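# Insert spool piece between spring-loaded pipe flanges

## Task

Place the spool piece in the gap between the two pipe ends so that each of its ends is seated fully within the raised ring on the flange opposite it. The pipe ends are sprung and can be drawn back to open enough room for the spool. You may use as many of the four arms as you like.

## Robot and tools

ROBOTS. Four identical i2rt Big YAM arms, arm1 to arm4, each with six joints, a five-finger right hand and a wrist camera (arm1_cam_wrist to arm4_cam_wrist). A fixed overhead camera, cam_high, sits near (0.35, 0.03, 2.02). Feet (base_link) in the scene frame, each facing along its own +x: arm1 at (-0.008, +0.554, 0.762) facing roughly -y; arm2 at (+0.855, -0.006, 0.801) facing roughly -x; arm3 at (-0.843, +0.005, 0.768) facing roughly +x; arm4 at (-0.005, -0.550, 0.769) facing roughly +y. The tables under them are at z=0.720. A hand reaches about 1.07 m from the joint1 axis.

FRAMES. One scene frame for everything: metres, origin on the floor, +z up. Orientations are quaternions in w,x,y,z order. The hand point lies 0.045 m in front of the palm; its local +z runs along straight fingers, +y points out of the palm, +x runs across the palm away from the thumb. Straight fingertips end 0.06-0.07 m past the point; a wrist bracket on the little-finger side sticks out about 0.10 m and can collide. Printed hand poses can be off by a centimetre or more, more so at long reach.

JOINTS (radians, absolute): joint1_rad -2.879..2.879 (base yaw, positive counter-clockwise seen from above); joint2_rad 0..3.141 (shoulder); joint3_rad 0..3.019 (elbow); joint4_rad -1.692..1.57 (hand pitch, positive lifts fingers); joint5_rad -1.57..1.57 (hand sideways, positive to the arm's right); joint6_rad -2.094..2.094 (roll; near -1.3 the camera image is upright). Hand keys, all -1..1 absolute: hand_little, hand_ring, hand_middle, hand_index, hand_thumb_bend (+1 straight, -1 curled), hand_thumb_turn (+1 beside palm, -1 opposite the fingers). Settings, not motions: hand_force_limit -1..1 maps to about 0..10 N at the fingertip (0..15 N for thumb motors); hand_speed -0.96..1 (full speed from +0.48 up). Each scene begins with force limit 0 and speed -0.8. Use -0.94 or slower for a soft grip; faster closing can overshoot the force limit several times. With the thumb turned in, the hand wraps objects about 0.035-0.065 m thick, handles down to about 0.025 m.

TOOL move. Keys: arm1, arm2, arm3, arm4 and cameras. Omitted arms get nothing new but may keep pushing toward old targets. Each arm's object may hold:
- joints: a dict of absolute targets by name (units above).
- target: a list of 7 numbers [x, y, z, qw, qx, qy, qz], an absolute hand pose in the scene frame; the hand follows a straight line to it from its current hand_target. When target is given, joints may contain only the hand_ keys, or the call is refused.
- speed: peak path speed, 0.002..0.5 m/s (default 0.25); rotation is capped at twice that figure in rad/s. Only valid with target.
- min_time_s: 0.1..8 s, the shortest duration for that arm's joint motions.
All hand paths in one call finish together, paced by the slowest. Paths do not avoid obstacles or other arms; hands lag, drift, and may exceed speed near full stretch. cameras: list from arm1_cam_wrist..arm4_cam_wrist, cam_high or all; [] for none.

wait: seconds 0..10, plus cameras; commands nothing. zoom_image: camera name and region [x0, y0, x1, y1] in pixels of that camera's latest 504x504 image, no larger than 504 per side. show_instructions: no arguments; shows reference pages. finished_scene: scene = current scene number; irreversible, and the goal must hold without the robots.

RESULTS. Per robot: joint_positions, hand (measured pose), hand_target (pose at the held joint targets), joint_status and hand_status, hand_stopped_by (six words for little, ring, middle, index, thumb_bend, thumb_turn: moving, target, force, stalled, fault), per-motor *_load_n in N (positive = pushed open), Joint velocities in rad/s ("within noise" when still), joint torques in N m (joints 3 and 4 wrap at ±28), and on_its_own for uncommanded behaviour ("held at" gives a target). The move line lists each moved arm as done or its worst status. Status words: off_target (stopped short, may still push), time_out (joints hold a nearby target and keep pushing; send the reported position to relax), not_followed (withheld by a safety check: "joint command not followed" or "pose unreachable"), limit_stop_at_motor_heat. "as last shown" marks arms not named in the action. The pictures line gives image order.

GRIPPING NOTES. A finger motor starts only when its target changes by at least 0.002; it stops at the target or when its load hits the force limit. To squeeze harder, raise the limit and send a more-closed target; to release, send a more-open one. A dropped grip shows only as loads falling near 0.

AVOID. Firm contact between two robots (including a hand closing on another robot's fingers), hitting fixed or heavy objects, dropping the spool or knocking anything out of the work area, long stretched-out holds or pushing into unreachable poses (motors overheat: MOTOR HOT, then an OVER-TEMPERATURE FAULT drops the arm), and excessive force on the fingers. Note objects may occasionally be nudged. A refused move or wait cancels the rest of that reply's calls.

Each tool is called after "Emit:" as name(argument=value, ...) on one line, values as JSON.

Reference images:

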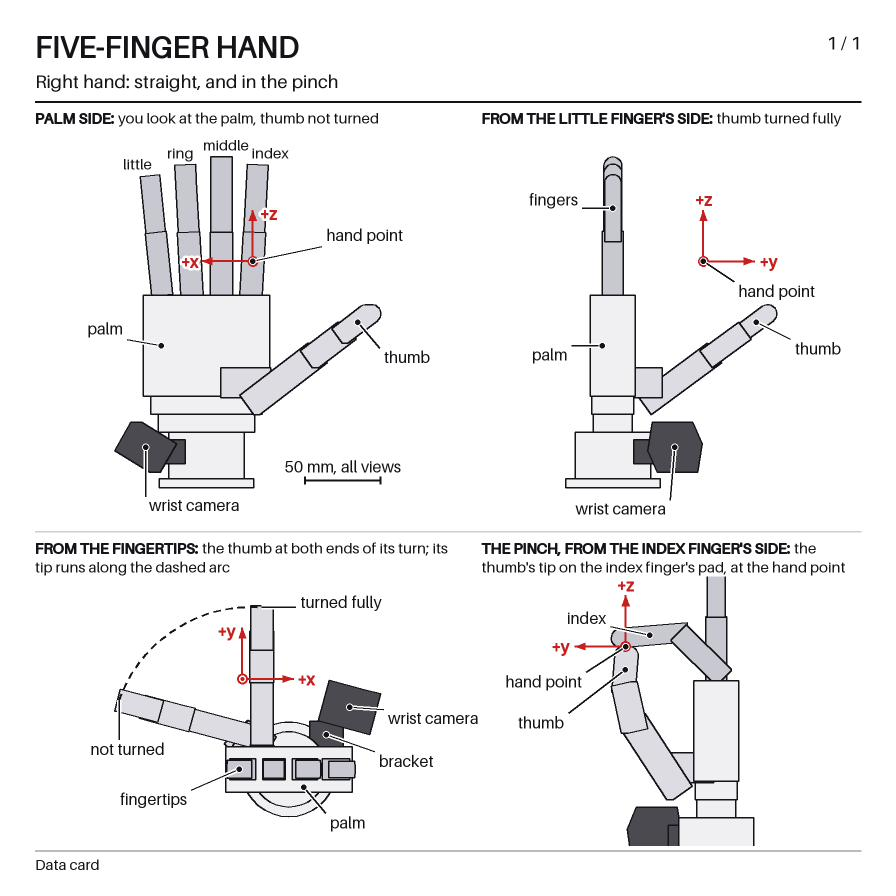

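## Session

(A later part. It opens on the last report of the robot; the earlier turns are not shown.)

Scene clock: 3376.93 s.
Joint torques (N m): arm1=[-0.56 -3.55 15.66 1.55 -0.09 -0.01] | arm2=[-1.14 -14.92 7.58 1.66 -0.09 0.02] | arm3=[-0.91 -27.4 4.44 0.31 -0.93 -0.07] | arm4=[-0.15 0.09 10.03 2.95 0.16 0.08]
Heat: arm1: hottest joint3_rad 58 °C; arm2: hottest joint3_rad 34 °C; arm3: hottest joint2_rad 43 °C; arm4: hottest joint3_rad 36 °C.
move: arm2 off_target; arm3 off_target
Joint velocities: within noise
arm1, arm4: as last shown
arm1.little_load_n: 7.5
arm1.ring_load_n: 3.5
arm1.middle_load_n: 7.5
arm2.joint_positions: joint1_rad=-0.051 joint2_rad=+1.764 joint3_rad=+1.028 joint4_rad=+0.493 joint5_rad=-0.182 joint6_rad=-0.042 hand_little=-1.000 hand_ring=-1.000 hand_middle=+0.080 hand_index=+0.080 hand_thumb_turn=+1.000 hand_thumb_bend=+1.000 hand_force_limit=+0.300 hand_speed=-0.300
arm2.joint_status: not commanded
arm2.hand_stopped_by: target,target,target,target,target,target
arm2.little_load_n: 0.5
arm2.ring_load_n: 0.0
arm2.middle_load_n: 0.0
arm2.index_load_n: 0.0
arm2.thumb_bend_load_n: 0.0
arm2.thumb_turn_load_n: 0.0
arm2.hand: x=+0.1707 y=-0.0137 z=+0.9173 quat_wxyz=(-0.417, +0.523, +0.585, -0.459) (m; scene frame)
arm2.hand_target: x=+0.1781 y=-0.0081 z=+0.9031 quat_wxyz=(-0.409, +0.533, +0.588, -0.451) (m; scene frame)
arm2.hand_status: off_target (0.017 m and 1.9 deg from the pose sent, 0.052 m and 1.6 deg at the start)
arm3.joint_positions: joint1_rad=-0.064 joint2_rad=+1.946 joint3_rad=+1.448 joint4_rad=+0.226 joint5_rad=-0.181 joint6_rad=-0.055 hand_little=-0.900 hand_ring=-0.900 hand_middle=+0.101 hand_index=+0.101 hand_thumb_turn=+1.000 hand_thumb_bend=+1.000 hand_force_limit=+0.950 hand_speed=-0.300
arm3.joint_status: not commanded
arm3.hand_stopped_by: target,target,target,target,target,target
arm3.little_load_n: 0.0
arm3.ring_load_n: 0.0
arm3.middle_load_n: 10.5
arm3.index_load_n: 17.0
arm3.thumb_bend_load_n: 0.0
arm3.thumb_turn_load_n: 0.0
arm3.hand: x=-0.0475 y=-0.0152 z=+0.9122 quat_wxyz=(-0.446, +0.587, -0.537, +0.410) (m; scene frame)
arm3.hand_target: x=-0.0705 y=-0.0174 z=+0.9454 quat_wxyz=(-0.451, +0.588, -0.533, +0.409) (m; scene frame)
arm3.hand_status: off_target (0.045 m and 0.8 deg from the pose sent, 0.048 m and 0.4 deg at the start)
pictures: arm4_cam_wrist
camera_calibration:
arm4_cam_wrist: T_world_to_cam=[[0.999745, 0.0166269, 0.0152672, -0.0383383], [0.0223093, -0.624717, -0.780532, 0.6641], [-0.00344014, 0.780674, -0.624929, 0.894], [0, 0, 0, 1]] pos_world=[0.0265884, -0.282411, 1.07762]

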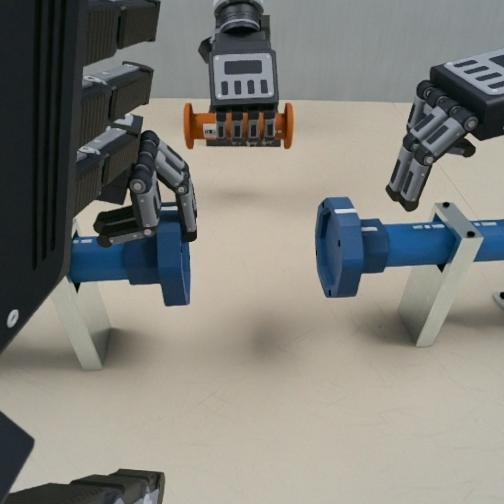

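Emit:
move(arm3={"target": [-0.010, -0.015, 0.945, 0.4509, -0.5877, 0.5328, -0.4086], "speed": 0.08}, arm2={"target": [0.170, -0.012, 0.960, 0.4089, -0.5331, -0.5875, 0.4506], "speed": 0.1, "joints": {"hand_middle": -0.95, "hand_ring": 0.08, "hand_index": 0.08, "hand_force_limit": 0.3, "hand_speed": 0.2}})

Emit:
move(arm3={"target": [-0.010, 0.000, 0.985, 0.4509, -0.5877, 0.5328, -0.4086], "speed": 0.1, "joints": {"hand_middle": -0.95, "hand_ring": 0.08, "hand_index": 0.08, "hand_speed": 0.2}}, arm2={"target": [0.130, -0.022, 0.960, 0.4089, -0.5331, -0.5875, 0.4506], "speed": 0.1})

Emit:
move(arm3={"target": [-0.010, 0.000, 0.955, 0.4509, -0.5877, 0.5328, -0.4086], "speed": 0.1}, arm2={"target": [0.075, -0.022, 0.928, 0.4089, -0.5331, -0.5875, 0.4506], "speed": 0.1}, cameras=["arm4_cam_wrist", "cam_high"])

Emit:
zoom_image(camera="arm4_cam_wrist", region=[140, 120, 400, 330])

Emit:
zoom_image(camera="cam_high", region=[150, 140, 300, 340])

Scene clock: 3445.13 s.
Joint torques (N m): arm1=[-0.56 -3.49 15.66 1.55 -0.08 -0.01] | arm2=[-0.44 -15.5 13.83 1.55 0.04 0.07] | arm3=[0.15 -19.9 11.84 1.66 -0.19 -0.04] | arm4=[-0.09 0.15 10.03 2.95 0.15 0.08]
Heat: arm1: hottest joint3_rad 59 °C; arm2: hottest joint3_rad 35 °C; arm3: hottest joint2_rad 45 °C; arm4: hottest joint3_rad 36 °C.
move: arm2 off_target; arm3 off_target
Joint velocities: within noise
arm1, arm4: as last shown
arm1.thumb_turn_load_n: 13.5
arm2.joint_positions: joint1_rad=-0.051 joint2_rad=+1.693 joint3_rad=+1.028 joint4_rad=+0.338 joint5_rad=-0.179 joint6_rad=-0.042 hand_little=-1.000 hand_ring=+0.080 hand_middle=-0.950 hand_index=+0.080 hand_thumb_turn=+1.000 hand_thumb_bend=+1.000 hand_force_limit=+0.300 hand_speed=+0.200
arm2.joint_status: all done
arm2.hand_stopped_by: target,target,target,target,target,target
arm2.little_load_n: 0.0
arm2.ring_load_n: 0.0
arm2.middle_load_n: 0.0
arm2.index_load_n: -0.5
arm2.thumb_bend_load_n: 0.0
arm2.thumb_turn_load_n: -0.5
arm2.hand: x=+0.1900 y=-0.0148 z=+0.9273 quat_wxyz=(-0.392, +0.544, +0.599, -0.438) (m; scene frame)
arm2.hand_target: x=+0.1720 y=-0.0120 z=+0.9604 quat_wxyz=(-0.409, +0.533, +0.588, -0.451) (m; scene frame)
arm2.hand_status: off_target (0.038 m and 3.0 deg from the pose sent, 0.043 m and 1.9 deg at the start)
arm3.joint_positions: joint1_rad=-0.062 joint2_rad=+1.982 joint3_rad=+1.573 joint4_rad=+0.120 joint5_rad=-0.188 joint6_rad=-0.056 hand_little=-0.900 hand_ring=-0.900 hand_middle=+0.100 hand_index=+0.100 hand_thumb_turn=+1.000 hand_thumb_bend=+1.000 hand_force_limit=+0.950 hand_speed=-0.300
arm3.joint_status: not commanded
arm3.hand_stopped_by: target,target,target,target,target,target
arm3.little_load_n: 0.0
arm3.ring_load_n: 0.0
arm3.middle_load_n: 0.0
arm3.index_load_n: 0.0
arm3.thumb_bend_load_n: 0.0
arm3.thumb_turn_load_n: 0.0
arm3.hand: x=-0.0235 y=-0.0149 z=+0.9318 quat_wxyz=(-0.445, +0.592, -0.539, +0.402) (m; scene frame)
arm3.hand_target: x=-0.0111 y=-0.0149 z=+0.9451 quat_wxyz=(-0.451, +0.588, -0.533, +0.409) (m; scene frame)
arm3.hand_status: off_target (0.019 m and 1.3 deg from the pose sent, 0.050 m and 0.8 deg at the start)
pictures: none

Scene clock: 3446.33 s.
Joint torques (N m): arm1=[-0.56 -3.49 15.69 1.55 -0.08 0] | arm2=[0.44 -14.39 14.63 1.62 0.05 0.1] | arm3=[0.32 -21.66 12.07 1.65 -0.03 0] | arm4=[-0.09 0.15 10.02 2.93 0.16 0.08]
Heat: arm1: hottest joint3_rad 59 °C; arm2: hottest joint3_rad 36 °C; arm3: hottest joint2_rad 45 °C; arm4: hottest joint3_rad 36 °C.
move: arm2 off_target; arm3 off_target
Joint velocities: within noise
arm1, arm4: as last shown
arm1.ring_load_n: 4.0
arm1.thumb_bend_load_n: 21.0
arm1.thumb_turn_load_n: 14.0
arm2.joint_positions: joint1_rad=-0.037 joint2_rad=+1.751 joint3_rad=+1.146 joint4_rad=+0.305 joint5_rad=-0.156 joint6_rad=-0.039 hand_little=-1.000 hand_ring=+0.080 hand_middle=-0.950 hand_index=+0.080 hand_thumb_turn=+1.000 hand_thumb_bend=+1.000 hand_force_limit=+0.300 hand_speed=+0.200
arm2.joint_status: not commanded
arm2.hand_stopped_by: target,target,target,target,target,target
arm2.little_load_n: 0.0
arm2.ring_load_n: 0.0
arm2.middle_load_n: 0.0
arm2.index_load_n: 0.0
arm2.thumb_bend_load_n: 0.5
arm2.thumb_turn_load_n: 0.0
arm2.hand: x=+0.1510 y=-0.0175 z=+0.9446 quat_wxyz=(-0.403, +0.539, +0.593, -0.441) (m; scene frame)
arm2.hand_target: x=+0.1317 y=-0.0220 z=+0.9604 quat_wxyz=(-0.409, +0.533, +0.587, -0.451) (m; scene frame)
arm2.hand_status: off_target (0.026 m and 1.6 deg from the pose sent, 0.069 m and 3.0 deg at the start)
arm3.joint_positions: joint1_rad=-0.046 joint2_rad=+1.970 joint3_rad=+1.617 joint4_rad=+0.034 joint5_rad=-0.171 joint6_rad=-0.055 hand_little=-0.900 hand_ring=+0.080 hand_middle=-0.096 hand_index=+0.080 hand_thumb_turn=+1.000 hand_thumb_bend=+1.000 hand_force_limit=+0.950 hand_speed=+0.200
arm3.joint_status: hand_middle off_target (ended at -0.096, target -0.950); the others done
arm3.hand_stopped_by: target,target,force,target,target,target
arm3.little_load_n: 0.0
arm3.ring_load_n: 0.0
arm3.middle_load_n: 0.0
arm3.index_load_n: 0.0
arm3.thumb_bend_load_n: 0.0
arm3.thumb_turn_load_n: 0.0
arm3.hand: x=-0.0224 y=-0.0047 z=+0.9469 quat_wxyz=(-0.436, +0.598, -0.545, +0.394) (m; scene frame)
arm3.hand_target: x=-0.0120 y=+0.0000 z=+0.9851 quat_wxyz=(-0.451, +0.588, -0.533, +0.409) (m; scene frame)
arm3.hand_status: off_target (0.040 m and 3.0 deg from the pose sent, 0.057 m and 1.3 deg at the start)
pictures: none

Scene clock: 3447.83 s.
Joint torques (N m): arm1=[-0.67 -3.49 15.69 1.57 -0.09 -0.01] | arm2=[0.56 -15.85 14.5 2.03 0.06 0.1] | arm3=[0.26 -19.55 9.5 2.91 -0.04 0] | arm4=[-0.09 0.15 10.03 2.93 0.16 0.08]
Heat: arm1: hottest joint3_rad 59 °C; arm2: hottest joint3_rad 36 °C; arm3: hottest joint2_rad 45 °C; arm4: hottest joint3_rad 36 °C.
move: arm2 off_target; arm3 done
Joint velocities: within noise
arm1: as last shown
arm1.little_load_n: 8.0
arm1.thumb_bend_load_n: 21.5
arm2.joint_positions: joint1_rad=-0.033 joint2_rad=+1.912 joint3_rad=+1.301 joint4_rad=+0.305 joint5_rad=-0.151 joint6_rad=-0.038 hand_little=-1.000 hand_ring=+0.080 hand_middle=-0.950 hand_index=+0.080 hand_thumb_turn=+1.000 hand_thumb_bend=+1.000 hand_force_limit=+0.300 hand_speed=+0.200
arm2.joint_status: not commanded
arm2.hand_stopped_by: target,target,target,target,target,target
arm2.little_load_n: 0.0
arm2.ring_load_n: 0.0
arm2.middle_load_n: 0.0
arm2.index_load_n: 0.0
arm2.thumb_bend_load_n: 0.0
arm2.thumb_turn_load_n: -0.5
arm2.hand: x=+0.0968 y=-0.0158 z=+0.9159 quat_wxyz=(-0.402, +0.541, +0.594, -0.440) (m; scene frame)
arm2.hand_target: x=+0.0769 y=-0.0221 z=+0.9282 quat_wxyz=(-0.409, +0.533, +0.588, -0.451) (m; scene frame)
arm2.hand_status: off_target (0.026 m and 1.9 deg from the pose sent, 0.078 m and 1.6 deg at the start)
arm3.joint_positions: joint1_rad=-0.046 joint2_rad=+1.970 joint3_rad=+1.617 joint4_rad=+0.074 joint5_rad=-0.170 joint6_rad=-0.055 hand_little=-0.900 hand_ring=+0.080 hand_middle=-0.096 hand_index=+0.080 hand_thumb_turn=+1.000 hand_thumb_bend=+1.000 hand_force_limit=+0.950 hand_speed=+0.200
arm3.joint_status: not commanded
arm3.hand_stopped_by: target,target,force,target,target,target
arm3.little_load_n: 0.0
arm3.ring_load_n: 0.0
arm3.middle_load_n: 0.0
arm3.index_load_n: 0.0
arm3.thumb_bend_load_n: 0.5
arm3.thumb_turn_load_n: 0.0
arm3.hand: x=-0.0171 y=-0.0053 z=+0.9559 quat_wxyz=(-0.445, +0.591, -0.536, +0.406) (m; scene frame)
arm3.hand_target: x=-0.0103 y=-0.0001 z=+0.9550 quat_wxyz=(-0.451, +0.588, -0.533, +0.409) (m; scene frame)
arm3.hand_status: done (0.009 m and 0.9 deg from the pose sent, 0.016 m and 3.0 deg at the start)
arm4.joint_positions: joint1_rad=+0.151 joint2_rad=+0.534 joint3_rad=+0.387 joint4_rad=-0.031 joint5_rad=+0.242 joint6_rad=-1.269 hand_little=+1.000 hand_ring=+1.000 hand_middle=+1.000 hand_index=+1.000 hand_thumb_turn=+1.000 hand_thumb_bend=+1.000 hand_force_limit=+0.000 hand_speed=-0.800
arm4.joint_status: not commanded
arm4.hand_stopped_by: target,target,target,target,target,target
arm4.little_load_n: 0.0
arm4.ring_load_n: 0.0
arm4.middle_load_n: 0.0
arm4.index_load_n: 0.0
arm4.thumb_bend_load_n: 0.0
arm4.thumb_turn_load_n: 0.0
arm4.hand: x=+0.0291 y=-0.1950 z=+1.0074 quat_wxyz=(-0.497, +0.621, +0.441, +0.415) (m; scene frame)
arm4.hand_target: x=+0.0330 y=-0.1923 z=+1.0110 quat_wxyz=(-0.501, +0.625, +0.429, +0.418) (m; scene frame)
arm4.hand_status: not commanded
pictures: arm4_cam_wrist, cam_high
camera_calibration:
arm4_cam_wrist: T_world_to_cam=[[0.999745, 0.0166269, 0.0152672, -0.0383383], [0.0223093, -0.624717, -0.780532, 0.6641], [-0.00344014, 0.780674, -0.624929, 0.894], [0, 0, 0, 1]] pos_world=[0.0265884, -0.282411, 1.07762]

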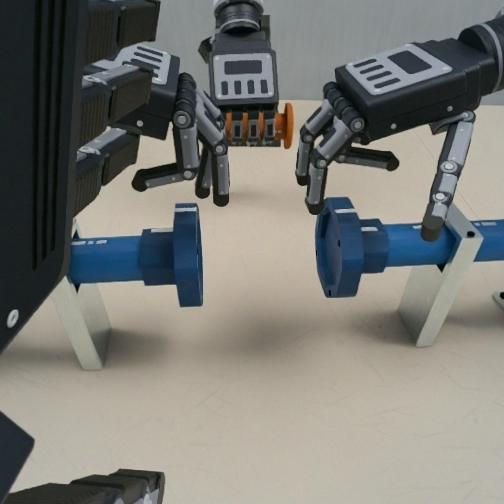

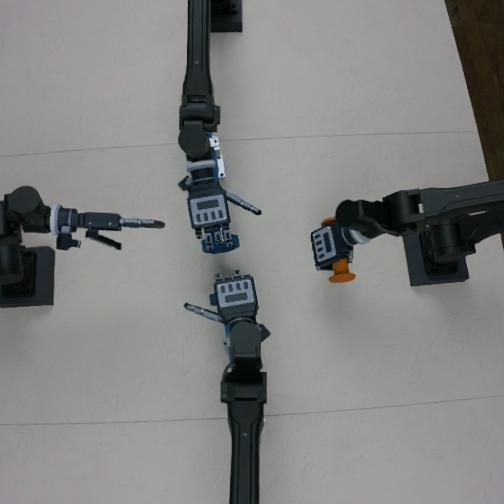

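Scaled by 1.938 from the camera's 504x504 image, which has a finer 720x720 frame.

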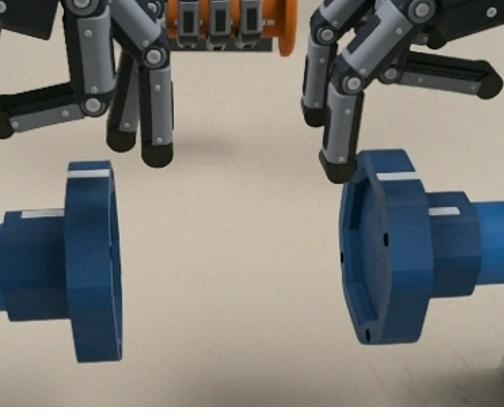

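Scaled by 2.520 from the camera's 504x504 image, which has a finer 720x720 frame.

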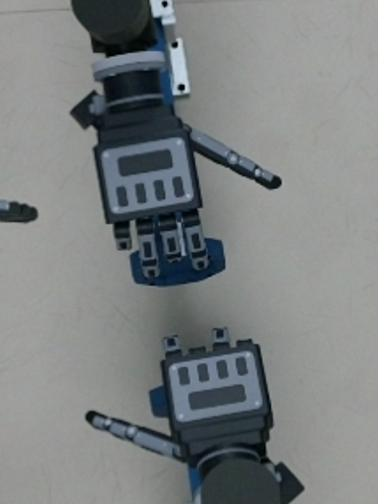

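Emit:
move(arm3={"target": [-0.010, 0.003, 0.925, 0.4509, -0.5877, 0.5328, -0.4086], "speed": 0.06, "joints": {"hand_middle": -0.93, "hand_speed": 0.0, "hand_force_limit": 0.96}}, arm2={"target": [0.075, -0.023, 0.894, 0.4089, -0.5331, -0.5875, 0.4506], "speed": 0.06}, cameras=["arm4_cam_wrist"])

Emit:
zoom_image(camera="arm4_cam_wrist", region=[140, 120, 400, 330])

Scene clock: 3483.43 s.
Joint torques (N m): arm1=[-0.56 -3.43 15.68 1.55 -0.09 -0.01] | arm2=[0.56 -16.62 12.38 2.54 0.05 0.1] | arm3=[0.62 -20.01 8.47 2.7 -0.04 0] | arm4=[-0.15 0.15 10.02 2.93 0.15 0.08]
Heat: arm1: hottest joint3_rad 59 °C; arm2: hottest joint3_rad 38 °C; arm3: hottest joint2_rad 43 °C; arm4: hottest joint3_rad 36 °C.
move: arm2 off_target; arm3 done
Joint velocities: within noise
arm1, arm4: as last shown
arm1.ring_load_n: 3.5
arm1.thumb_turn_load_n: 13.5
arm2.joint_positions: joint1_rad=-0.031 joint2_rad=+1.966 joint3_rad=+1.301 joint4_rad=+0.365 joint5_rad=-0.149 joint6_rad=-0.037 hand_little=-1.000 hand_ring=+0.080 hand_middle=-0.950 hand_index=+0.080 hand_thumb_turn=+1.000 hand_thumb_bend=+1.000 hand_force_limit=+0.300 hand_speed=+0.200
arm2.joint_status: not commanded
arm2.hand_stopped_by: target,target,target,target,target,target
arm2.little_load_n: 0.0
arm2.ring_load_n: 0.0
arm2.middle_load_n: 0.0
arm2.index_load_n: 0.0
arm2.thumb_bend_load_n: 0.0
arm2.thumb_turn_load_n: 0.0
arm2.hand: x=+0.0901 y=-0.0165 z=+0.8900 quat_wxyz=(-0.404, +0.540, +0.592, -0.441) (m; scene frame)
arm2.hand_target: x=+0.0760 y=-0.0231 z=+0.8942 quat_wxyz=(-0.409, +0.533, +0.588, -0.451) (m; scene frame)
arm2.hand_status: off_target (0.017 m and 1.5 deg from the pose sent, 0.032 m and 1.9 deg at the start)
arm3.joint_positions: joint1_rad=-0.043 joint2_rad=+2.003 joint3_rad=+1.591 joint4_rad=+0.140 joint5_rad=-0.166 joint6_rad=-0.055 hand_little=-0.900 hand_ring=+0.080 hand_middle=-0.930 hand_index=+0.080 hand_thumb_turn=+1.000 hand_thumb_bend=+1.000 hand_force_limit=+0.960 hand_speed=+0.000
arm3.joint_status: all done
arm3.hand_stopped_by: target,target,target,target,target,target
arm3.little_load_n: 0.0
arm3.ring_load_n: 0.0
arm3.middle_load_n: 0.0
arm3.index_load_n: 0.0
arm3.thumb_bend_load_n: 0.0
arm3.thumb_turn_load_n: -0.5
arm3.hand: x=-0.0139 y=-0.0043 z=+0.9292 quat_wxyz=(-0.446, +0.589, -0.535, +0.409) (m; scene frame)
arm3.hand_target: x=-0.0102 y=+0.0029 z=+0.9252 quat_wxyz=(-0.451, +0.588, -0.533, +0.409) (m; scene frame)
arm3.hand_status: done (0.009 m and 0.6 deg from the pose sent, 0.033 m and 0.9 deg at the start)
pictures: arm4_cam_wrist
camera_calibration:
arm4_cam_wrist: T_world_to_cam=[[0.999745, 0.0166269, 0.0152672, -0.0383383], [0.0223093, -0.624717, -0.780532, 0.6641], [-0.00344014, 0.780674, -0.624929, 0.894], [0, 0, 0, 1]] pos_world=[0.0265884, -0.282411, 1.07762]

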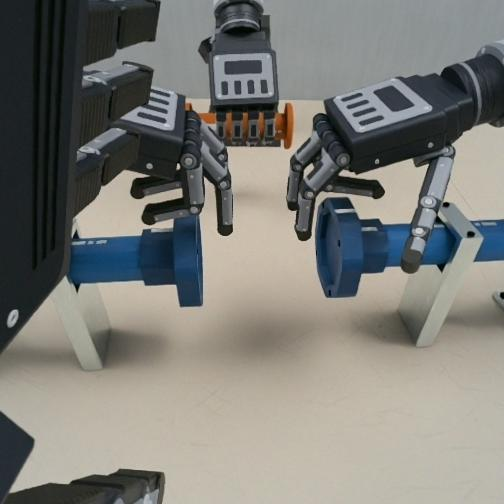

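Scaled by 1.938 from the camera's 504x504 image, which has a finer 720x720 frame.

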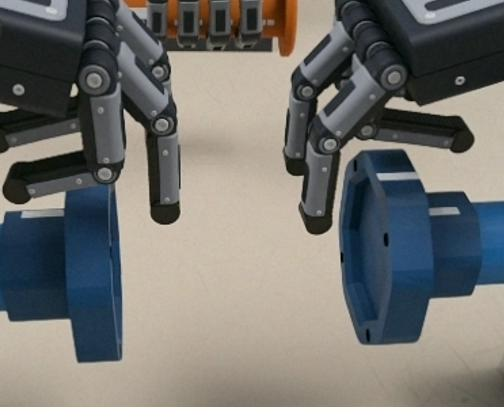

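Emit:
move(arm3={"target": [-0.056, 0.000, 0.924, 0.4509, -0.5877, 0.5328, -0.4086], "speed": 0.05}, arm2={"target": [0.130, -0.023, 0.894, 0.4089, -0.5331, -0.5875, 0.4506], "speed": 0.05}, cameras=["arm4_cam_wrist", "cam_high"])

Emit:
zoom_image(camera="arm4_cam_wrist", region=[140, 120, 400, 330])

Emit:
zoom_image(camera="cam_high", region=[150, 140, 300, 340])

Scene clock: 3498.83 s.
Joint torques (N m): arm1=[-0.5 -3.49 15.66 1.57 -0.09 -0.01] | arm2=[0.03 -19.72 6.11 2.1 -0.28 0.09] | arm3=[0.03 -25.05 5.24 1.21 -0.65 -0.04] | arm4=[-0.15 0.15 10.03 2.95 0.16 0.08]
Heat: arm1: hottest joint3_rad 59 °C; arm2: hottest joint3_rad 38 °C; arm3: hottest joint2_rad 43 °C; arm4: hottest joint3_rad 36 °C.
move: arm2 off_target; arm3 off_target
Joint velocities: within noise
arm1, arm4: as last shown
arm1.little_load_n: 7.5
arm2.joint_positions: joint1_rad=-0.031 joint2_rad=+1.914 joint3_rad=+1.191 joint4_rad=+0.450 joint5_rad=-0.144 joint6_rad=-0.037 hand_little=-1.000 hand_ring=+0.080 hand_middle=-0.950 hand_index=+0.081 hand_thumb_turn=+1.000 hand_thumb_bend=+1.000 hand_force_limit=+0.300 hand_speed=+0.200
arm2.joint_status: not commanded
arm2.hand_stopped_by: target,target,target,target,target,target
arm2.little_load_n: 0.0
arm2.ring_load_n: 1.0
arm2.middle_load_n: 0.0
arm2.index_load_n: 9.0
arm2.thumb_bend_load_n: 0.0
arm2.thumb_turn_load_n: 0.0
arm2.hand: x=+0.1178 y=-0.0173 z=+0.8886 quat_wxyz=(-0.413, +0.535, +0.587, -0.446) (m; scene frame)
arm2.hand_target: x=+0.1294 y=-0.0230 z=+0.8937 quat_wxyz=(-0.409, +0.533, +0.588, -0.451) (m; scene frame)
arm2.hand_status: off_target (0.014 m and 0.7 deg from the pose sent, 0.041 m and 1.5 deg at the start)
arm3.joint_positions: joint1_rad=-0.043 joint2_rad=+1.976 joint3_rad=+1.461 joint4_rad=+0.243 joint5_rad=-0.158 joint6_rad=-0.055 hand_little=-0.900 hand_ring=+0.081 hand_middle=-0.930 hand_index=+0.081 hand_thumb_turn=+1.000 hand_thumb_bend=+1.000 hand_force_limit=+0.960 hand_speed=+0.000
arm3.joint_status: not commanded
arm3.hand_stopped_by: target,target,target,target,target,target
arm3.little_load_n: 0.0
arm3.ring_load_n: 5.5
arm3.middle_load_n: 0.5
arm3.index_load_n: 12.0
arm3.thumb_bend_load_n: 0.0
arm3.thumb_turn_load_n: -0.5
arm3.hand: x=-0.0398 y=-0.0036 z=+0.9001 quat_wxyz=(-0.444, +0.588, -0.537, +0.412) (m; scene frame)
arm3.hand_target: x=-0.0544 y=-0.0001 z=+0.9229 quat_wxyz=(-0.451, +0.588, -0.533, +0.409) (m; scene frame)
arm3.hand_status: off_target (0.029 m and 1.0 deg from the pose sent, 0.043 m and 0.6 deg at the start)
pictures: arm4_cam_wrist, cam_high
camera_calibration:
arm4_cam_wrist: T_world_to_cam=[[0.999745, 0.0166269, 0.0152672, -0.0383383], [0.0223093, -0.624717, -0.780532, 0.6641], [-0.00344014, 0.780674, -0.624929, 0.894], [0, 0, 0, 1]] pos_world=[0.0265884, -0.282411, 1.07762]

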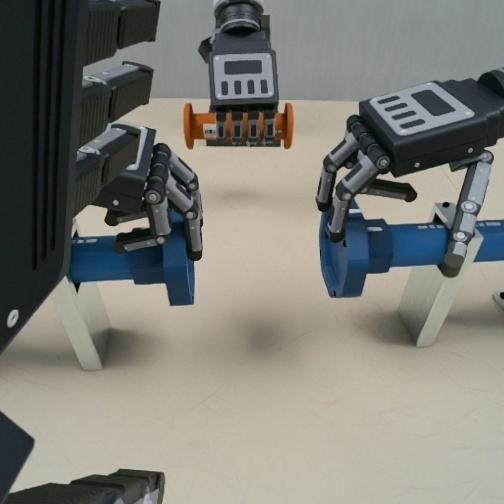

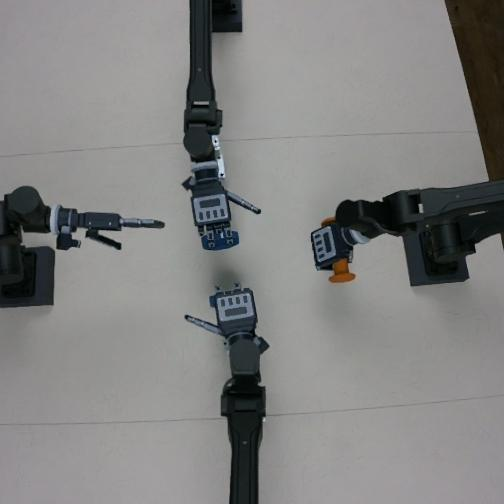

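Scaled by 1.938 from the camera's 504x504 image, which has a finer 720x720 frame.

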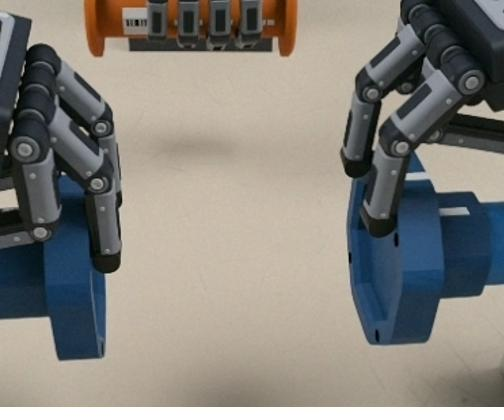

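Scaled by 2.520 from the camera's 504x504 image, which has a finer 720x720 frame.

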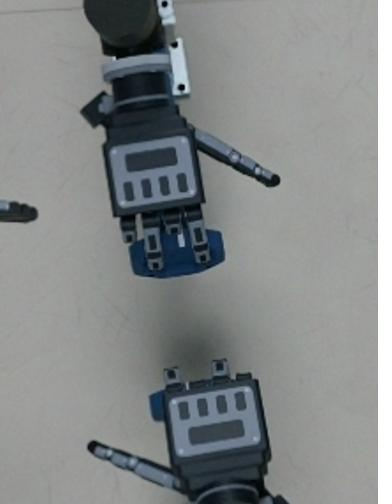

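Emit:
move(arm3={"target": [-0.075, 0.000, 0.944, 0.4509, -0.5877, 0.5328, -0.4086], "speed": 0.05}, arm2={"target": [0.157, -0.023, 0.896, 0.4089, -0.5331, -0.5875, 0.4506], "speed": 0.05}, cameras=["arm4_cam_wrist"])

Emit:
zoom_image(camera="arm4_cam_wrist", region=[140, 120, 400, 330])

Scene clock: 3520.93 s.
Joint torques (N m): arm1=[-0.67 -3.49 15.71 1.57 -0.09 -0.01] | arm2=[0.03 -22.3 2.8 1.36 -0.68 0.07] | arm3=[-0.26 -28.98 4.16 0.28 -0.91 -0.04] | arm4=[-0.09 0.15 10.03 2.93 0.16 0.08]
Heat: arm1: hottest joint3_rad 59 °C; arm2: hottest joint3_rad 37 °C; arm3: hottest joint2_rad 43 °C; arm4: hottest joint3_rad 36 °C.
move: arm2 off_target; arm3 off_target
Joint velocities: within noise
arm1.joint_positions: joint1_rad=-0.043 joint2_rad=+0.877 joint3_rad=+0.508 joint4_rad=-0.502 joint5_rad=-0.076 joint6_rad=-0.077 hand_little=-0.446 hand_ring=-0.315 hand_middle=-0.272 hand_index=-0.278 hand_thumb_turn=-0.999 hand_thumb_bend=+0.820 hand_force_limit=+0.600 hand_speed=-0.880
arm1.joint_status: not commanded
arm1.hand_stopped_by: force,force,force,force,force,target
arm1.little_load_n: 7.5
arm1.ring_load_n: 3.5
arm1.middle_load_n: 7.5
arm1.index_load_n: 8.0
arm1.thumb_bend_load_n: 21.5
arm1.thumb_turn_load_n: 13.5
arm1.hand: x=+0.0266 y=+0.2418 z=+0.8455 quat_wxyz=(-0.022, +0.040, -0.938, +0.344) (m; scene frame)
arm1.hand_target: x=+0.0252 y=+0.2169 z=+0.8848 quat_wxyz=(-0.019, +0.045, -0.923, +0.383) (m; scene frame)
arm1.hand_status: not commanded
arm2.joint_positions: joint1_rad=-0.031 joint2_rad=+1.899 joint3_rad=+1.148 joint4_rad=+0.498 joint5_rad=-0.134 joint6_rad=-0.037 hand_little=-1.000 hand_ring=+0.081 hand_middle=-0.950 hand_index=+0.081 hand_thumb_turn=+1.000 hand_thumb_bend=+1.000 hand_force_limit=+0.300 hand_speed=+0.200
arm2.joint_status: not commanded
arm2.hand_stopped_by: target,target,target,target,target,target
arm2.little_load_n: 0.0
arm2.ring_load_n: 9.5
arm2.middle_load_n: 0.0
arm2.index_load_n: 16.5
arm2.thumb_bend_load_n: 0.0
arm2.thumb_turn_load_n: 0.0
arm2.hand: x=+0.1270 y=-0.0161 z=+0.8886 quat_wxyz=(-0.422, +0.532, +0.581, -0.449) (m; scene frame)
arm2.hand_target: x=+0.1545 y=-0.0230 z=+0.8942 quat_wxyz=(-0.409, +0.533, +0.588, -0.451) (m; scene frame)
arm2.hand_status: off_target (0.032 m and 1.7 deg from the pose sent, 0.040 m and 0.7 deg at the start)
arm3.joint_positions: joint1_rad=-0.043 joint2_rad=+1.961 joint3_rad=+1.439 joint4_rad=+0.243 joint5_rad=-0.153 joint6_rad=-0.055 hand_little=-0.900 hand_ring=+0.081 hand_middle=-0.930 hand_index=+0.081 hand_thumb_turn=+1.000 hand_thumb_bend=+1.000 hand_force_limit=+0.960 hand_speed=+0.000
arm3.joint_status: not commanded
arm3.hand_stopped_by: target,target,target,target,target,target
arm3.little_load_n: 0.0
arm3.ring_load_n: 11.5
arm3.middle_load_n: 0.0
arm3.index_load_n: 16.0
arm3.thumb_bend_load_n: 0.0
arm3.thumb_turn_load_n: 0.0
arm3.hand: x=-0.0467 y=-0.0041 z=+0.8993 quat_wxyz=(-0.441, +0.588, -0.539, +0.411) (m; scene frame)
arm3.hand_target: x=-0.0705 y=+0.0000 z=+0.9407 quat_wxyz=(-0.451, +0.588, -0.533, +0.409) (m; scene frame)
arm3.hand_status: off_target (0.053 m and 1.4 deg from the pose sent, 0.056 m and 0.9 deg at the start)
arm4: as last shown
arm4.thumb_turn_load_n: -0.5
pictures: arm4_cam_wrist
camera_calibration:
arm4_cam_wrist: T_world_to_cam=[[0.999745, 0.0166269, 0.0152672, -0.0383383], [0.0223093, -0.624717, -0.780532, 0.6641], [-0.00344014, 0.780674, -0.624929, 0.894], [0, 0, 0, 1]] pos_world=[0.0265884, -0.282411, 1.07762]

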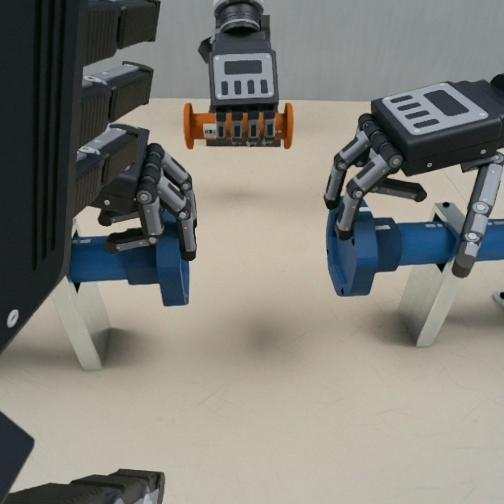

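Scaled by 1.938 from the camera's 504x504 image, which has a finer 720x720 frame.

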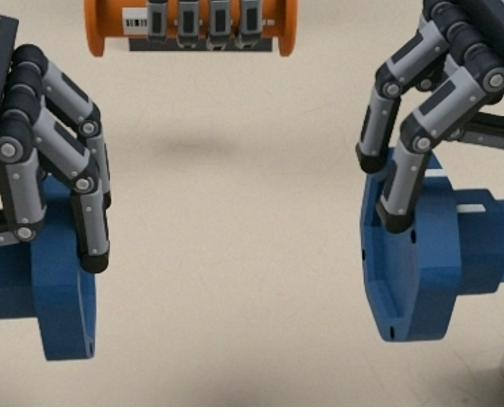

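Emit:
move(arm3={"target": [-0.095, 0.000, 0.958, 0.4509, -0.5877, 0.5328, -0.4086], "speed": 0.05}, arm2={"target": [0.178, -0.022, 0.898, 0.4089, -0.5331, -0.5875, 0.4506], "speed": 0.05}, cameras=["arm4_cam_wrist"])

Emit:
zoom_image(camera="arm4_cam_wrist", region=[140, 120, 400, 330])

Scene clock: 3529.93 s.
Joint torques (N m): arm1=[-0.5 -3.43 15.68 1.58 -0.09 -0.01] | arm2=[-0.73 -15.15 7.45 1.68 -0.07 0.05] | arm3=[-0.5 -31.44 2.51 -0.18 -1.15 -0.03] | arm4=[-0.09 0.15 10.03 2.93 0.15 0.08]
Heat: arm1: hottest joint3_rad 59 °C; arm2: hottest joint3_rad 36 °C; arm3: hottest joint2_rad 44 °C; arm4: hottest joint3_rad 36 °C.
move: arm2 off_target; arm3 off_target
Joint velocities: within noise
arm1, arm4: as last shown
arm2.joint_positions: joint1_rad=-0.030 joint2_rad=+1.775 joint3_rad=+1.022 joint4_rad=+0.508 joint5_rad=-0.156 joint6_rad=-0.037 hand_little=-1.000 hand_ring=+0.080 hand_middle=-0.950 hand_index=+0.080 hand_thumb_turn=+1.000 hand_thumb_bend=+1.000 hand_force_limit=+0.300 hand_speed=+0.200
arm2.joint_status: not commanded
arm2.hand_stopped_by: target,target,target,target,target,target
arm2.little_load_n: 0.0
arm2.ring_load_n: 0.0
arm2.middle_load_n: 0.0
arm2.index_load_n: 0.0
arm2.thumb_bend_load_n: 0.0
arm2.thumb_turn_load_n: -0.5
arm2.hand: x=+0.1705 y=-0.0233 z=+0.9105 quat_wxyz=(-0.419, +0.524, +0.584, -0.457) (m; scene frame)
arm2.hand_target: x=+0.1779 y=-0.0221 z=+0.8982 quat_wxyz=(-0.409, +0.533, +0.588, -0.451) (m; scene frame)
arm2.hand_status: off_target (0.015 m and 1.7 deg from the pose sent, 0.052 m and 1.7 deg at the start)
arm3.joint_positions: joint1_rad=-0.043 joint2_rad=+1.946 joint3_rad=+1.417 joint4_rad=+0.243 joint5_rad=-0.148 joint6_rad=-0.055 hand_little=-0.900 hand_ring=+0.082 hand_middle=-0.930 hand_index=+0.082 hand_thumb_turn=+1.000 hand_thumb_bend=+1.000 hand_force_limit=+0.960 hand_speed=+0.000
arm3.joint_status: not commanded
arm3.hand_stopped_by: target,target,target,target,target,target
arm3.little_load_n: 0.0
arm3.ring_load_n: 17.0
arm3.middle_load_n: 0.0
arm3.index_load_n: 19.0
arm3.thumb_bend_load_n: 0.0
arm3.thumb_turn_load_n: -0.5
arm3.hand: x=-0.0534 y=-0.0045 z=+0.8983 quat_wxyz=(-0.438, +0.588, -0.542, +0.410) (m; scene frame)
arm3.hand_target: x=-0.0865 y=+0.0002 z=+0.9516 quat_wxyz=(-0.451, +0.588, -0.533, +0.409) (m; scene frame)
arm3.hand_status: off_target (0.073 m and 1.9 deg from the pose sent, 0.076 m and 1.4 deg at the start)
arm4.thumb_turn_load_n: 0.0
pictures: arm4_cam_wrist
camera_calibration:
arm4_cam_wrist: T_world_to_cam=[[0.999745, 0.0166269, 0.0152672, -0.0383383], [0.0223093, -0.624717, -0.780532, 0.6641], [-0.00344014, 0.780674, -0.624929, 0.894], [0, 0, 0, 1]] pos_world=[0.0265884, -0.282411, 1.07762]

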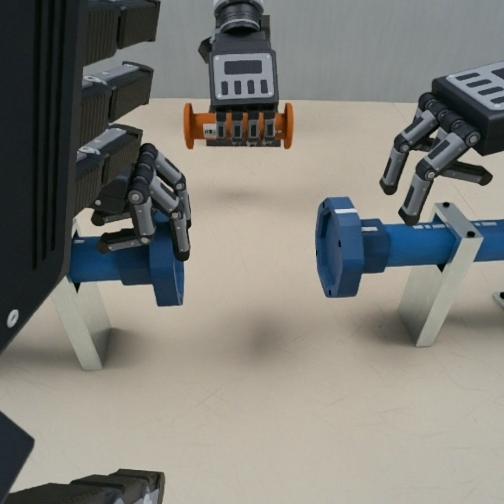

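Scaled by 1.938 from the camera's 504x504 image, which has a finer 720x720 frame.

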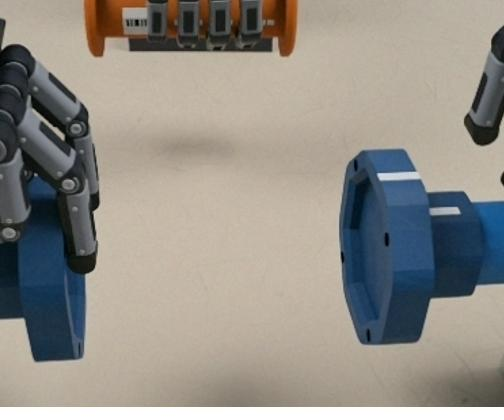

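Emit:
move(arm2={"target": [0.125, -0.022, 0.955, 0.4089, -0.5331, -0.5875, 0.4506], "speed": 0.1, "joints": {"hand_index": -0.06, "hand_ring": -0.06}})

Emit:
move(arm2={"target": [0.066, -0.022, 0.928, 0.4089, -0.5331, -0.5875, 0.4506], "speed": 0.1})

Emit:
move(arm2={"target": [0.066, -0.022, 0.898, 0.4089, -0.5331, -0.5875, 0.4506], "speed": 0.06})

Emit:
move(arm2={"target": [0.122, -0.021, 0.898, 0.4089, -0.5331, -0.5875, 0.4506], "speed": 0.05}, cameras=["arm4_cam_wrist"])

Emit:
zoom_image(camera="arm4_cam_wrist", region=[140, 120, 400, 330])

Scene clock: 3558.93 s.
Joint torques (N m): arm1=[-0.62 -3.43 15.66 1.55 -0.08 -0.01] | arm2=[-0.21 -15.03 14.37 1.65 0.06 0.07] | arm3=[-0.62 -32.03 2.51 -0.01 -1.22 -0.02] | arm4=[-0.09 0.15 10.02 2.93 0.15 0.08]
Heat: arm1: hottest joint3_rad 59 °C; arm2: hottest joint3_rad 36 °C; arm3: hottest joint2_rad 46 °C; arm4: hottest joint3_rad 36 °C.
move: arm2 off_target
Joint velocities: within noise
arm1, arm3, arm4: as last shown
arm2.joint_positions: joint1_rad=-0.030 joint2_rad=+1.775 joint3_rad=+1.160 joint4_rad=+0.312 joint5_rad=-0.156 joint6_rad=-0.037 hand_little=-1.000 hand_ring=-0.060 hand_middle=-0.950 hand_index=-0.060 hand_thumb_turn=+1.000 hand_thumb_bend=+1.000 hand_force_limit=+0.300 hand_speed=+0.200
arm2.joint_status: all done
arm2.hand_stopped_by: target,target,target,target,target,target
arm2.little_load_n: 0.0
arm2.ring_load_n: 0.0
arm2.middle_load_n: 0.0
arm2.index_load_n: 0.0
arm2.thumb_bend_load_n: 0.0
arm2.thumb_turn_load_n: 0.0
arm2.hand: x=+0.1448 y=-0.0219 z=+0.9382 quat_wxyz=(-0.401, +0.538, +0.595, -0.443) (m; scene frame)
arm2.hand_target: x=+0.1265 y=-0.0221 z=+0.9554 quat_wxyz=(-0.409, +0.533, +0.588, -0.451) (m; scene frame)
arm2.hand_status: off_target (0.026 m and 1.6 deg from the pose sent, 0.064 m and 1.7 deg at the start)
arm3.index_load_n: 19.5
arm3.thumb_bend_load_n: -0.5
arm3.hand: x=-0.0536 y=-0.0045 z=+0.8981 quat_wxyz=(-0.438, +0.588, -0.542, +0.410) (m; scene frame)
arm3.hand_target: x=-0.0867 y=+0.0002 z=+0.9514 quat_wxyz=(-0.451, +0.588, -0.533, +0.409) (m; scene frame)
pictures: none

Scene clock: 3560.47 s.
Joint torques (N m): arm1=[-0.56 -3.55 15.68 1.57 -0.09 -0.01] | arm2=[0.38 -16.21 14.57 1.66 0.06 0.09] | arm3=[-0.09 -31.68 2.48 -0.1 -1.19 -0.05] | arm4=[-0.09 0.21 10.04 2.95 0.16 0.08]
Heat: arm1: hottest joint3_rad 59 °C; arm2: hottest joint3_rad 36 °C; arm3: hottest joint2_rad 46 °C; arm4: hottest joint3_rad 36 °C.
move: arm2 off_target
Joint velocities: within noise
arm1, arm3, arm4: as last shown
arm1.little_load_n: 8.0
arm1.middle_load_n: 8.0
arm2.joint_positions: joint1_rad=-0.030 joint2_rad=+1.931 joint3_rad=+1.334 joint4_rad=+0.305 joint5_rad=-0.150 joint6_rad=-0.036 hand_little=-1.000 hand_ring=-0.060 hand_middle=-0.950 hand_index=-0.060 hand_thumb_turn=+1.000 hand_thumb_bend=+1.000 hand_force_limit=+0.300 hand_speed=+0.200
arm2.joint_status: not commanded
arm2.hand_stopped_by: target,target,target,target,target,target
arm2.little_load_n: 0.0
arm2.ring_load_n: 0.0
arm2.middle_load_n: 0.5
arm2.index_load_n: 0.0
arm2.thumb_bend_load_n: 0.0
arm2.thumb_turn_load_n: 0.0
arm2.hand: x=+0.0856 y=-0.0171 z=+0.9193 quat_wxyz=(-0.405, +0.538, +0.591, -0.444) (m; scene frame)
arm2.hand_target: x=+0.0676 y=-0.0221 z=+0.9282 quat_wxyz=(-0.409, +0.533, +0.587, -0.451) (m; scene frame)
arm2.hand_status: off_target (0.022 m and 1.1 deg from the pose sent, 0.080 m and 1.6 deg at the start)
arm3.index_load_n: 19.0
arm3.thumb_bend_load_n: 0.0
arm4.index_load_n: -0.5
pictures: none

Scene clock: 3561.67 s.
Joint torques (N m): arm1=[-0.56 -3.49 15.71 1.55 -0.09 -0.01] | arm2=[0.44 -16.73 12.64 2.61 0.06 0.09] | arm3=[-0.5 -31.68 2.48 0.01 -1.21 -0.03] | arm4=[-0.15 0.21 10.03 2.92 0.15 0.08]
Heat: arm1: hottest joint3_rad 60 °C; arm2: hottest joint3_rad 36 °C; arm3: hottest joint2_rad 46 °C; arm4: hottest joint3_rad 36 °C.
move: arm2 off_target
Joint velocities: within noise
arm1, arm3, arm4: as last shown
arm1.little_load_n: 7.5
arm1.ring_load_n: 4.0
arm2.joint_positions: joint1_rad=-0.030 joint2_rad=+1.979 joint3_rad=+1.334 joint4_rad=+0.343 joint5_rad=-0.149 joint6_rad=-0.036 hand_little=-1.000 hand_ring=-0.060 hand_middle=-0.950 hand_index=-0.060 hand_thumb_turn=+1.000 hand_thumb_bend=+1.000 hand_force_limit=+0.300 hand_speed=+0.200
arm2.joint_status: not commanded
arm2.hand_stopped_by: target,target,target,target,target,target
arm2.little_load_n: -0.5
arm2.ring_load_n: 0.0
arm2.middle_load_n: 0.0
arm2.index_load_n: 0.0
arm2.thumb_bend_load_n: 0.0
arm2.thumb_turn_load_n: -0.5
arm2.hand: x=+0.0818 y=-0.0165 z=+0.8928 quat_wxyz=(-0.403, +0.540, +0.593, -0.441) (m; scene frame)
arm2.hand_target: x=+0.0671 y=-0.0221 z=+0.8980 quat_wxyz=(-0.409, +0.533, +0.588, -0.451) (m; scene frame)
arm2.hand_status: off_target (0.017 m and 1.6 deg from the pose sent, 0.029 m and 1.1 deg at the start)
arm4.ring_load_n: 0.5
arm4.index_load_n: 0.0
pictures: none

Scene clock: 3563.33 s.
Joint torques (N m): arm1=[-0.56 -3.55 15.66 1.55 -0.08 -0.01] | arm2=[-0.15 -20.42 6.11 2.04 -0.21 0.07] | arm3=[-0.79 -31.79 2.61 -0.06 -1.17 -0.04] | arm4=[-0.15 0.21 10.02 2.95 0.16 0.08]
Heat: arm1: hottest joint3_rad 60 °C; arm2: hottest joint3_rad 36 °C; arm3: hottest joint2_rad 46 °C; arm4: hottest joint3_rad 36 °C.
move: arm2 off_target
Joint velocities: within noise
arm1, arm3: as last shown
arm1.ring_load_n: 3.5
arm2.joint_positions: joint1_rad=-0.030 joint2_rad=+1.926 joint3_rad=+1.221 joint4_rad=+0.434 joint5_rad=-0.149 joint6_rad=-0.036 hand_little=-1.000 hand_ring=-0.060 hand_middle=-0.950 hand_index=-0.059 hand_thumb_turn=+1.000 hand_thumb_bend=+1.000 hand_force_limit=+0.300 hand_speed=+0.200
arm2.joint_status: not commanded
arm2.hand_stopped_by: target,target,target,target,target,target
arm2.little_load_n: 0.0
arm2.ring_load_n: 2.0
arm2.middle_load_n: 0.0
arm2.index_load_n: 11.0
arm2.thumb_bend_load_n: 0.0
arm2.thumb_turn_load_n: 0.0
arm2.hand: x=+0.1091 y=-0.0180 z=+0.8927 quat_wxyz=(-0.412, +0.533, +0.587, -0.449) (m; scene frame)
arm2.hand_target: x=+0.1215 y=-0.0211 z=+0.8976 quat_wxyz=(-0.409, +0.533, +0.588, -0.451) (m; scene frame)
arm2.hand_status: off_target (0.014 m and 0.5 deg from the pose sent, 0.041 m and 1.6 deg at the start)
arm3.little_load_n: 0.5
arm3.index_load_n: 19.5
arm3.thumb_turn_load_n: 0.0
arm4.joint_positions: joint1_rad=+0.151 joint2_rad=+0.534 joint3_rad=+0.387 joint4_rad=-0.031 joint5_rad=+0.242 joint6_rad=-1.269 hand_little=+1.000 hand_ring=+1.000 hand_middle=+1.000 hand_index=+1.000 hand_thumb_turn=+1.000 hand_thumb_bend=+1.000 hand_force_limit=+0.000 hand_speed=-0.800
arm4.joint_status: not commanded
arm4.hand_stopped_by: target,target,target,target,target,target
arm4.little_load_n: 0.0
arm4.ring_load_n: 0.0
arm4.middle_load_n: 0.0
arm4.index_load_n: 0.0
arm4.thumb_bend_load_n: 0.0
arm4.thumb_turn_load_n: 0.0
arm4.hand: x=+0.0291 y=-0.1950 z=+1.0074 quat_wxyz=(-0.497, +0.621, +0.441, +0.415) (m; scene frame)
arm4.hand_target: x=+0.0330 y=-0.1923 z=+1.0110 quat_wxyz=(-0.501, +0.625, +0.429, +0.418) (m; scene frame)
arm4.hand_status: not commanded
pictures: arm4_cam_wrist
camera_calibration:
arm4_cam_wrist: T_world_to_cam=[[0.999745, 0.0166269, 0.0152672, -0.0383383], [0.0223093, -0.624717, -0.780532, 0.6641], [-0.00344014, 0.780674, -0.624929, 0.894], [0, 0, 0, 1]] pos_world=[0.0265884, -0.282411, 1.07762]

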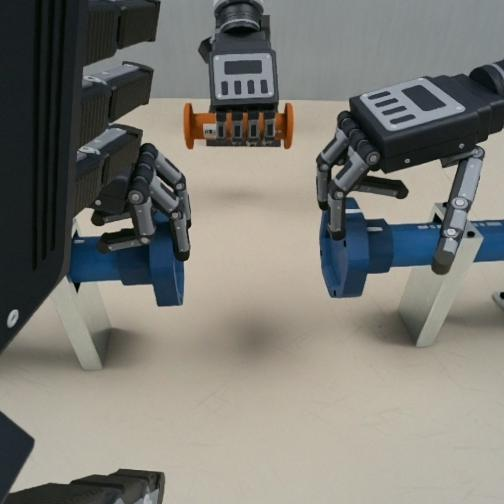

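Scaled by 1.938 from the camera's 504x504 image, which has a finer 720x720 frame.

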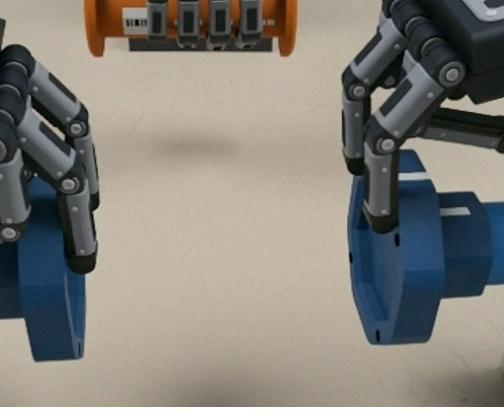

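Emit:
move(arm2={"target": [0.150, -0.021, 0.892, 0.4089, -0.5331, -0.5875, 0.4506], "speed": 0.05}, cameras=["arm4_cam_wrist"])

Emit:
zoom_image(camera="arm4_cam_wrist", region=[140, 120, 400, 330])

Scene clock: 3574.60 s.
Joint torques (N m): arm1=[-0.67 -3.43 15.68 1.54 -0.09 -0.01] | arm2=[-0.44 -21.83 2.69 1.18 -0.51 0.06] | arm3=[-0.5 -31.44 2.41 -0.01 -1.18 -0.01] | arm4=[-0.09 0.15 10.03 2.95 0.16 0.08]
Heat: arm1: hottest joint3_rad 60 °C; arm2: hottest joint3_rad 36 °C; arm3: hottest joint2_rad 46 °C; arm4: hottest joint3_rad 36 °C.
move: arm2 off_target
Joint velocities: within noise
arm1, arm3, arm4: as last shown
arm1.little_load_n: 8.0
arm1.middle_load_n: 7.5
arm2.joint_positions: joint1_rad=-0.030 joint2_rad=+1.912 joint3_rad=+1.170 joint4_rad=+0.506 joint5_rad=-0.142 joint6_rad=-0.036 hand_little=-1.000 hand_ring=-0.059 hand_middle=-0.950 hand_index=-0.058 hand_thumb_turn=+1.000 hand_thumb_bend=+1.000 hand_force_limit=+0.300 hand_speed=+0.200
arm2.joint_status: not commanded
arm2.hand_stopped_by: target,target,target,target,target,target
arm2.little_load_n: 0.0
arm2.ring_load_n: 12.0
arm2.middle_load_n: 0.0
arm2.index_load_n: 21.0
arm2.thumb_bend_load_n: 0.0
arm2.thumb_turn_load_n: 0.0
arm2.hand: x=+0.1184 y=-0.0174 z=+0.8927 quat_wxyz=(-0.425, +0.526, +0.579, -0.455) (m; scene frame)
arm2.hand_target: x=+0.1474 y=-0.0212 z=+0.8908 quat_wxyz=(-0.409, +0.533, +0.587, -0.451) (m; scene frame)
arm2.hand_status: off_target (0.032 m and 2.3 deg from the pose sent, 0.041 m and 0.5 deg at the start)
arm3.little_load_n: 0.0
pictures: arm4_cam_wrist
camera_calibration:
arm4_cam_wrist: T_world_to_cam=[[0.999745, 0.0166269, 0.0152672, -0.0383383], [0.0223093, -0.624717, -0.780532, 0.6641], [-0.00344014, 0.780674, -0.624929, 0.894], [0, 0, 0, 1]] pos_world=[0.0265884, -0.282411, 1.07762]

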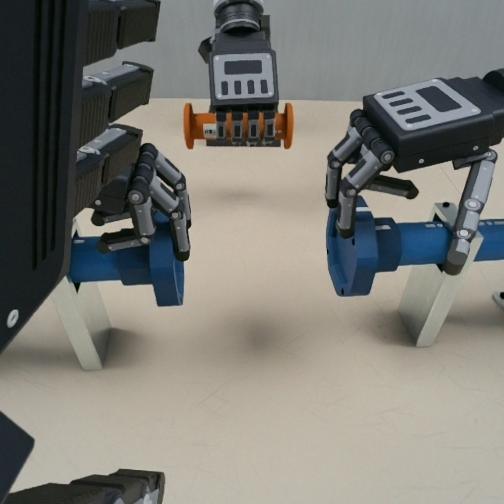

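Scaled by 1.938 from the camera's 504x504 image, which has a finer 720x720 frame.

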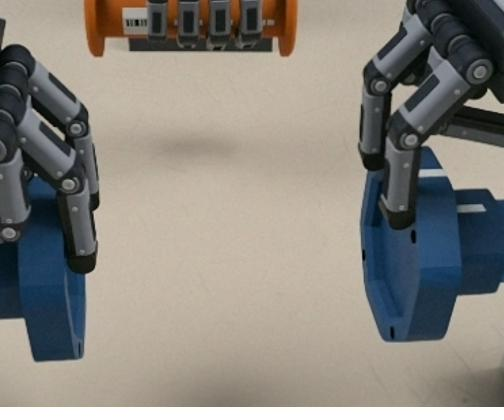

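Emit:
move(arm2={"target": [0.170, -0.021, 0.892, 0.4089, -0.5331, -0.5875, 0.4506], "speed": 0.04}, cameras=["arm4_cam_wrist"])

Emit:
zoom_image(camera="arm4_cam_wrist", region=[140, 120, 400, 330])

Scene clock: 3581.40 s.
Joint torques (N m): arm1=[-0.44 -3.55 15.68 1.59 -0.09 -0.01] | arm2=[-0.62 -23.59 0.42 0.8 -0.7 0.05] | arm3=[-0.32 -31.79 2.55 -0.01 -1.19 -0.05] | arm4=[-0.15 0.21 10.04 2.95 0.15 0.08]
Heat: arm1: hottest joint3_rad 60 °C; arm2: hottest joint3_rad 35 °C; arm3: hottest joint2_rad 47 °C; arm4: hottest joint3_rad 36 °C.
move: arm2 off_target
Joint velocities: within noise
arm1, arm3, arm4: as last shown
arm1.little_load_n: 7.5
arm1.middle_load_n: 8.0
arm1.thumb_turn_load_n: 14.0
arm2.joint_positions: joint1_rad=-0.030 joint2_rad=+1.905 joint3_rad=+1.139 joint4_rad=+0.537 joint5_rad=-0.138 joint6_rad=-0.036 hand_little=-1.000 hand_ring=-0.058 hand_middle=-0.950 hand_index=-0.058 hand_thumb_turn=+1.000 hand_thumb_bend=+1.000 hand_force_limit=+0.300 hand_speed=+0.200
arm2.joint_status: not commanded
arm2.hand_stopped_by: target,target,target,target,target,target
arm2.little_load_n: 0.0
arm2.ring_load_n: 18.0
arm2.middle_load_n: 0.0
arm2.index_load_n: 27.0
arm2.thumb_bend_load_n: 0.0
arm2.thumb_turn_load_n: 0.0
arm2.hand: x=+0.1259 y=-0.0171 z=+0.8894 quat_wxyz=(-0.428, +0.525, +0.577, -0.456) (m; scene frame)
arm2.hand_target: x=+0.1651 y=-0.0213 z=+0.8892 quat_wxyz=(-0.409, +0.533, +0.587, -0.451) (m; scene frame)
arm2.hand_status: off_target (0.044 m and 2.8 deg from the pose sent, 0.052 m and 2.3 deg at the start)
arm3.index_load_n: 19.0
arm3.thumb_turn_load_n: -0.5
pictures: arm4_cam_wrist
camera_calibration:
arm4_cam_wrist: T_world_to_cam=[[0.999745, 0.0166269, 0.0152672, -0.0383383], [0.0223093, -0.624717, -0.780532, 0.6641], [-0.00344014, 0.780674, -0.624929, 0.894], [0, 0, 0, 1]] pos_world=[0.0265884, -0.282411, 1.07762]

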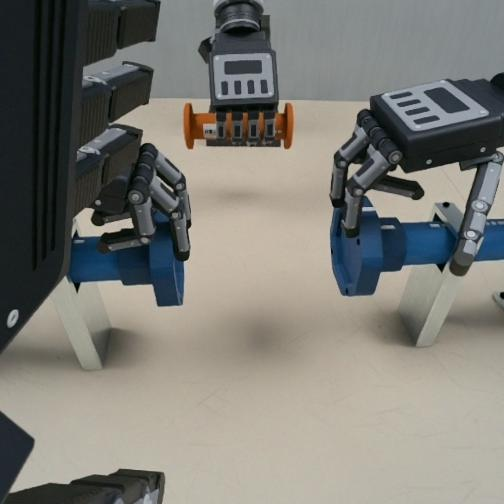

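Scaled by 1.938 from the camera's 504x504 image, which has a finer 720x720 frame.

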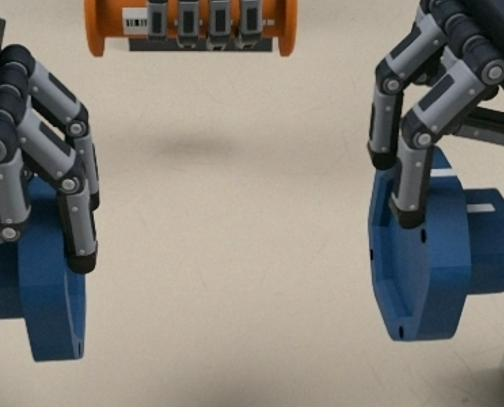

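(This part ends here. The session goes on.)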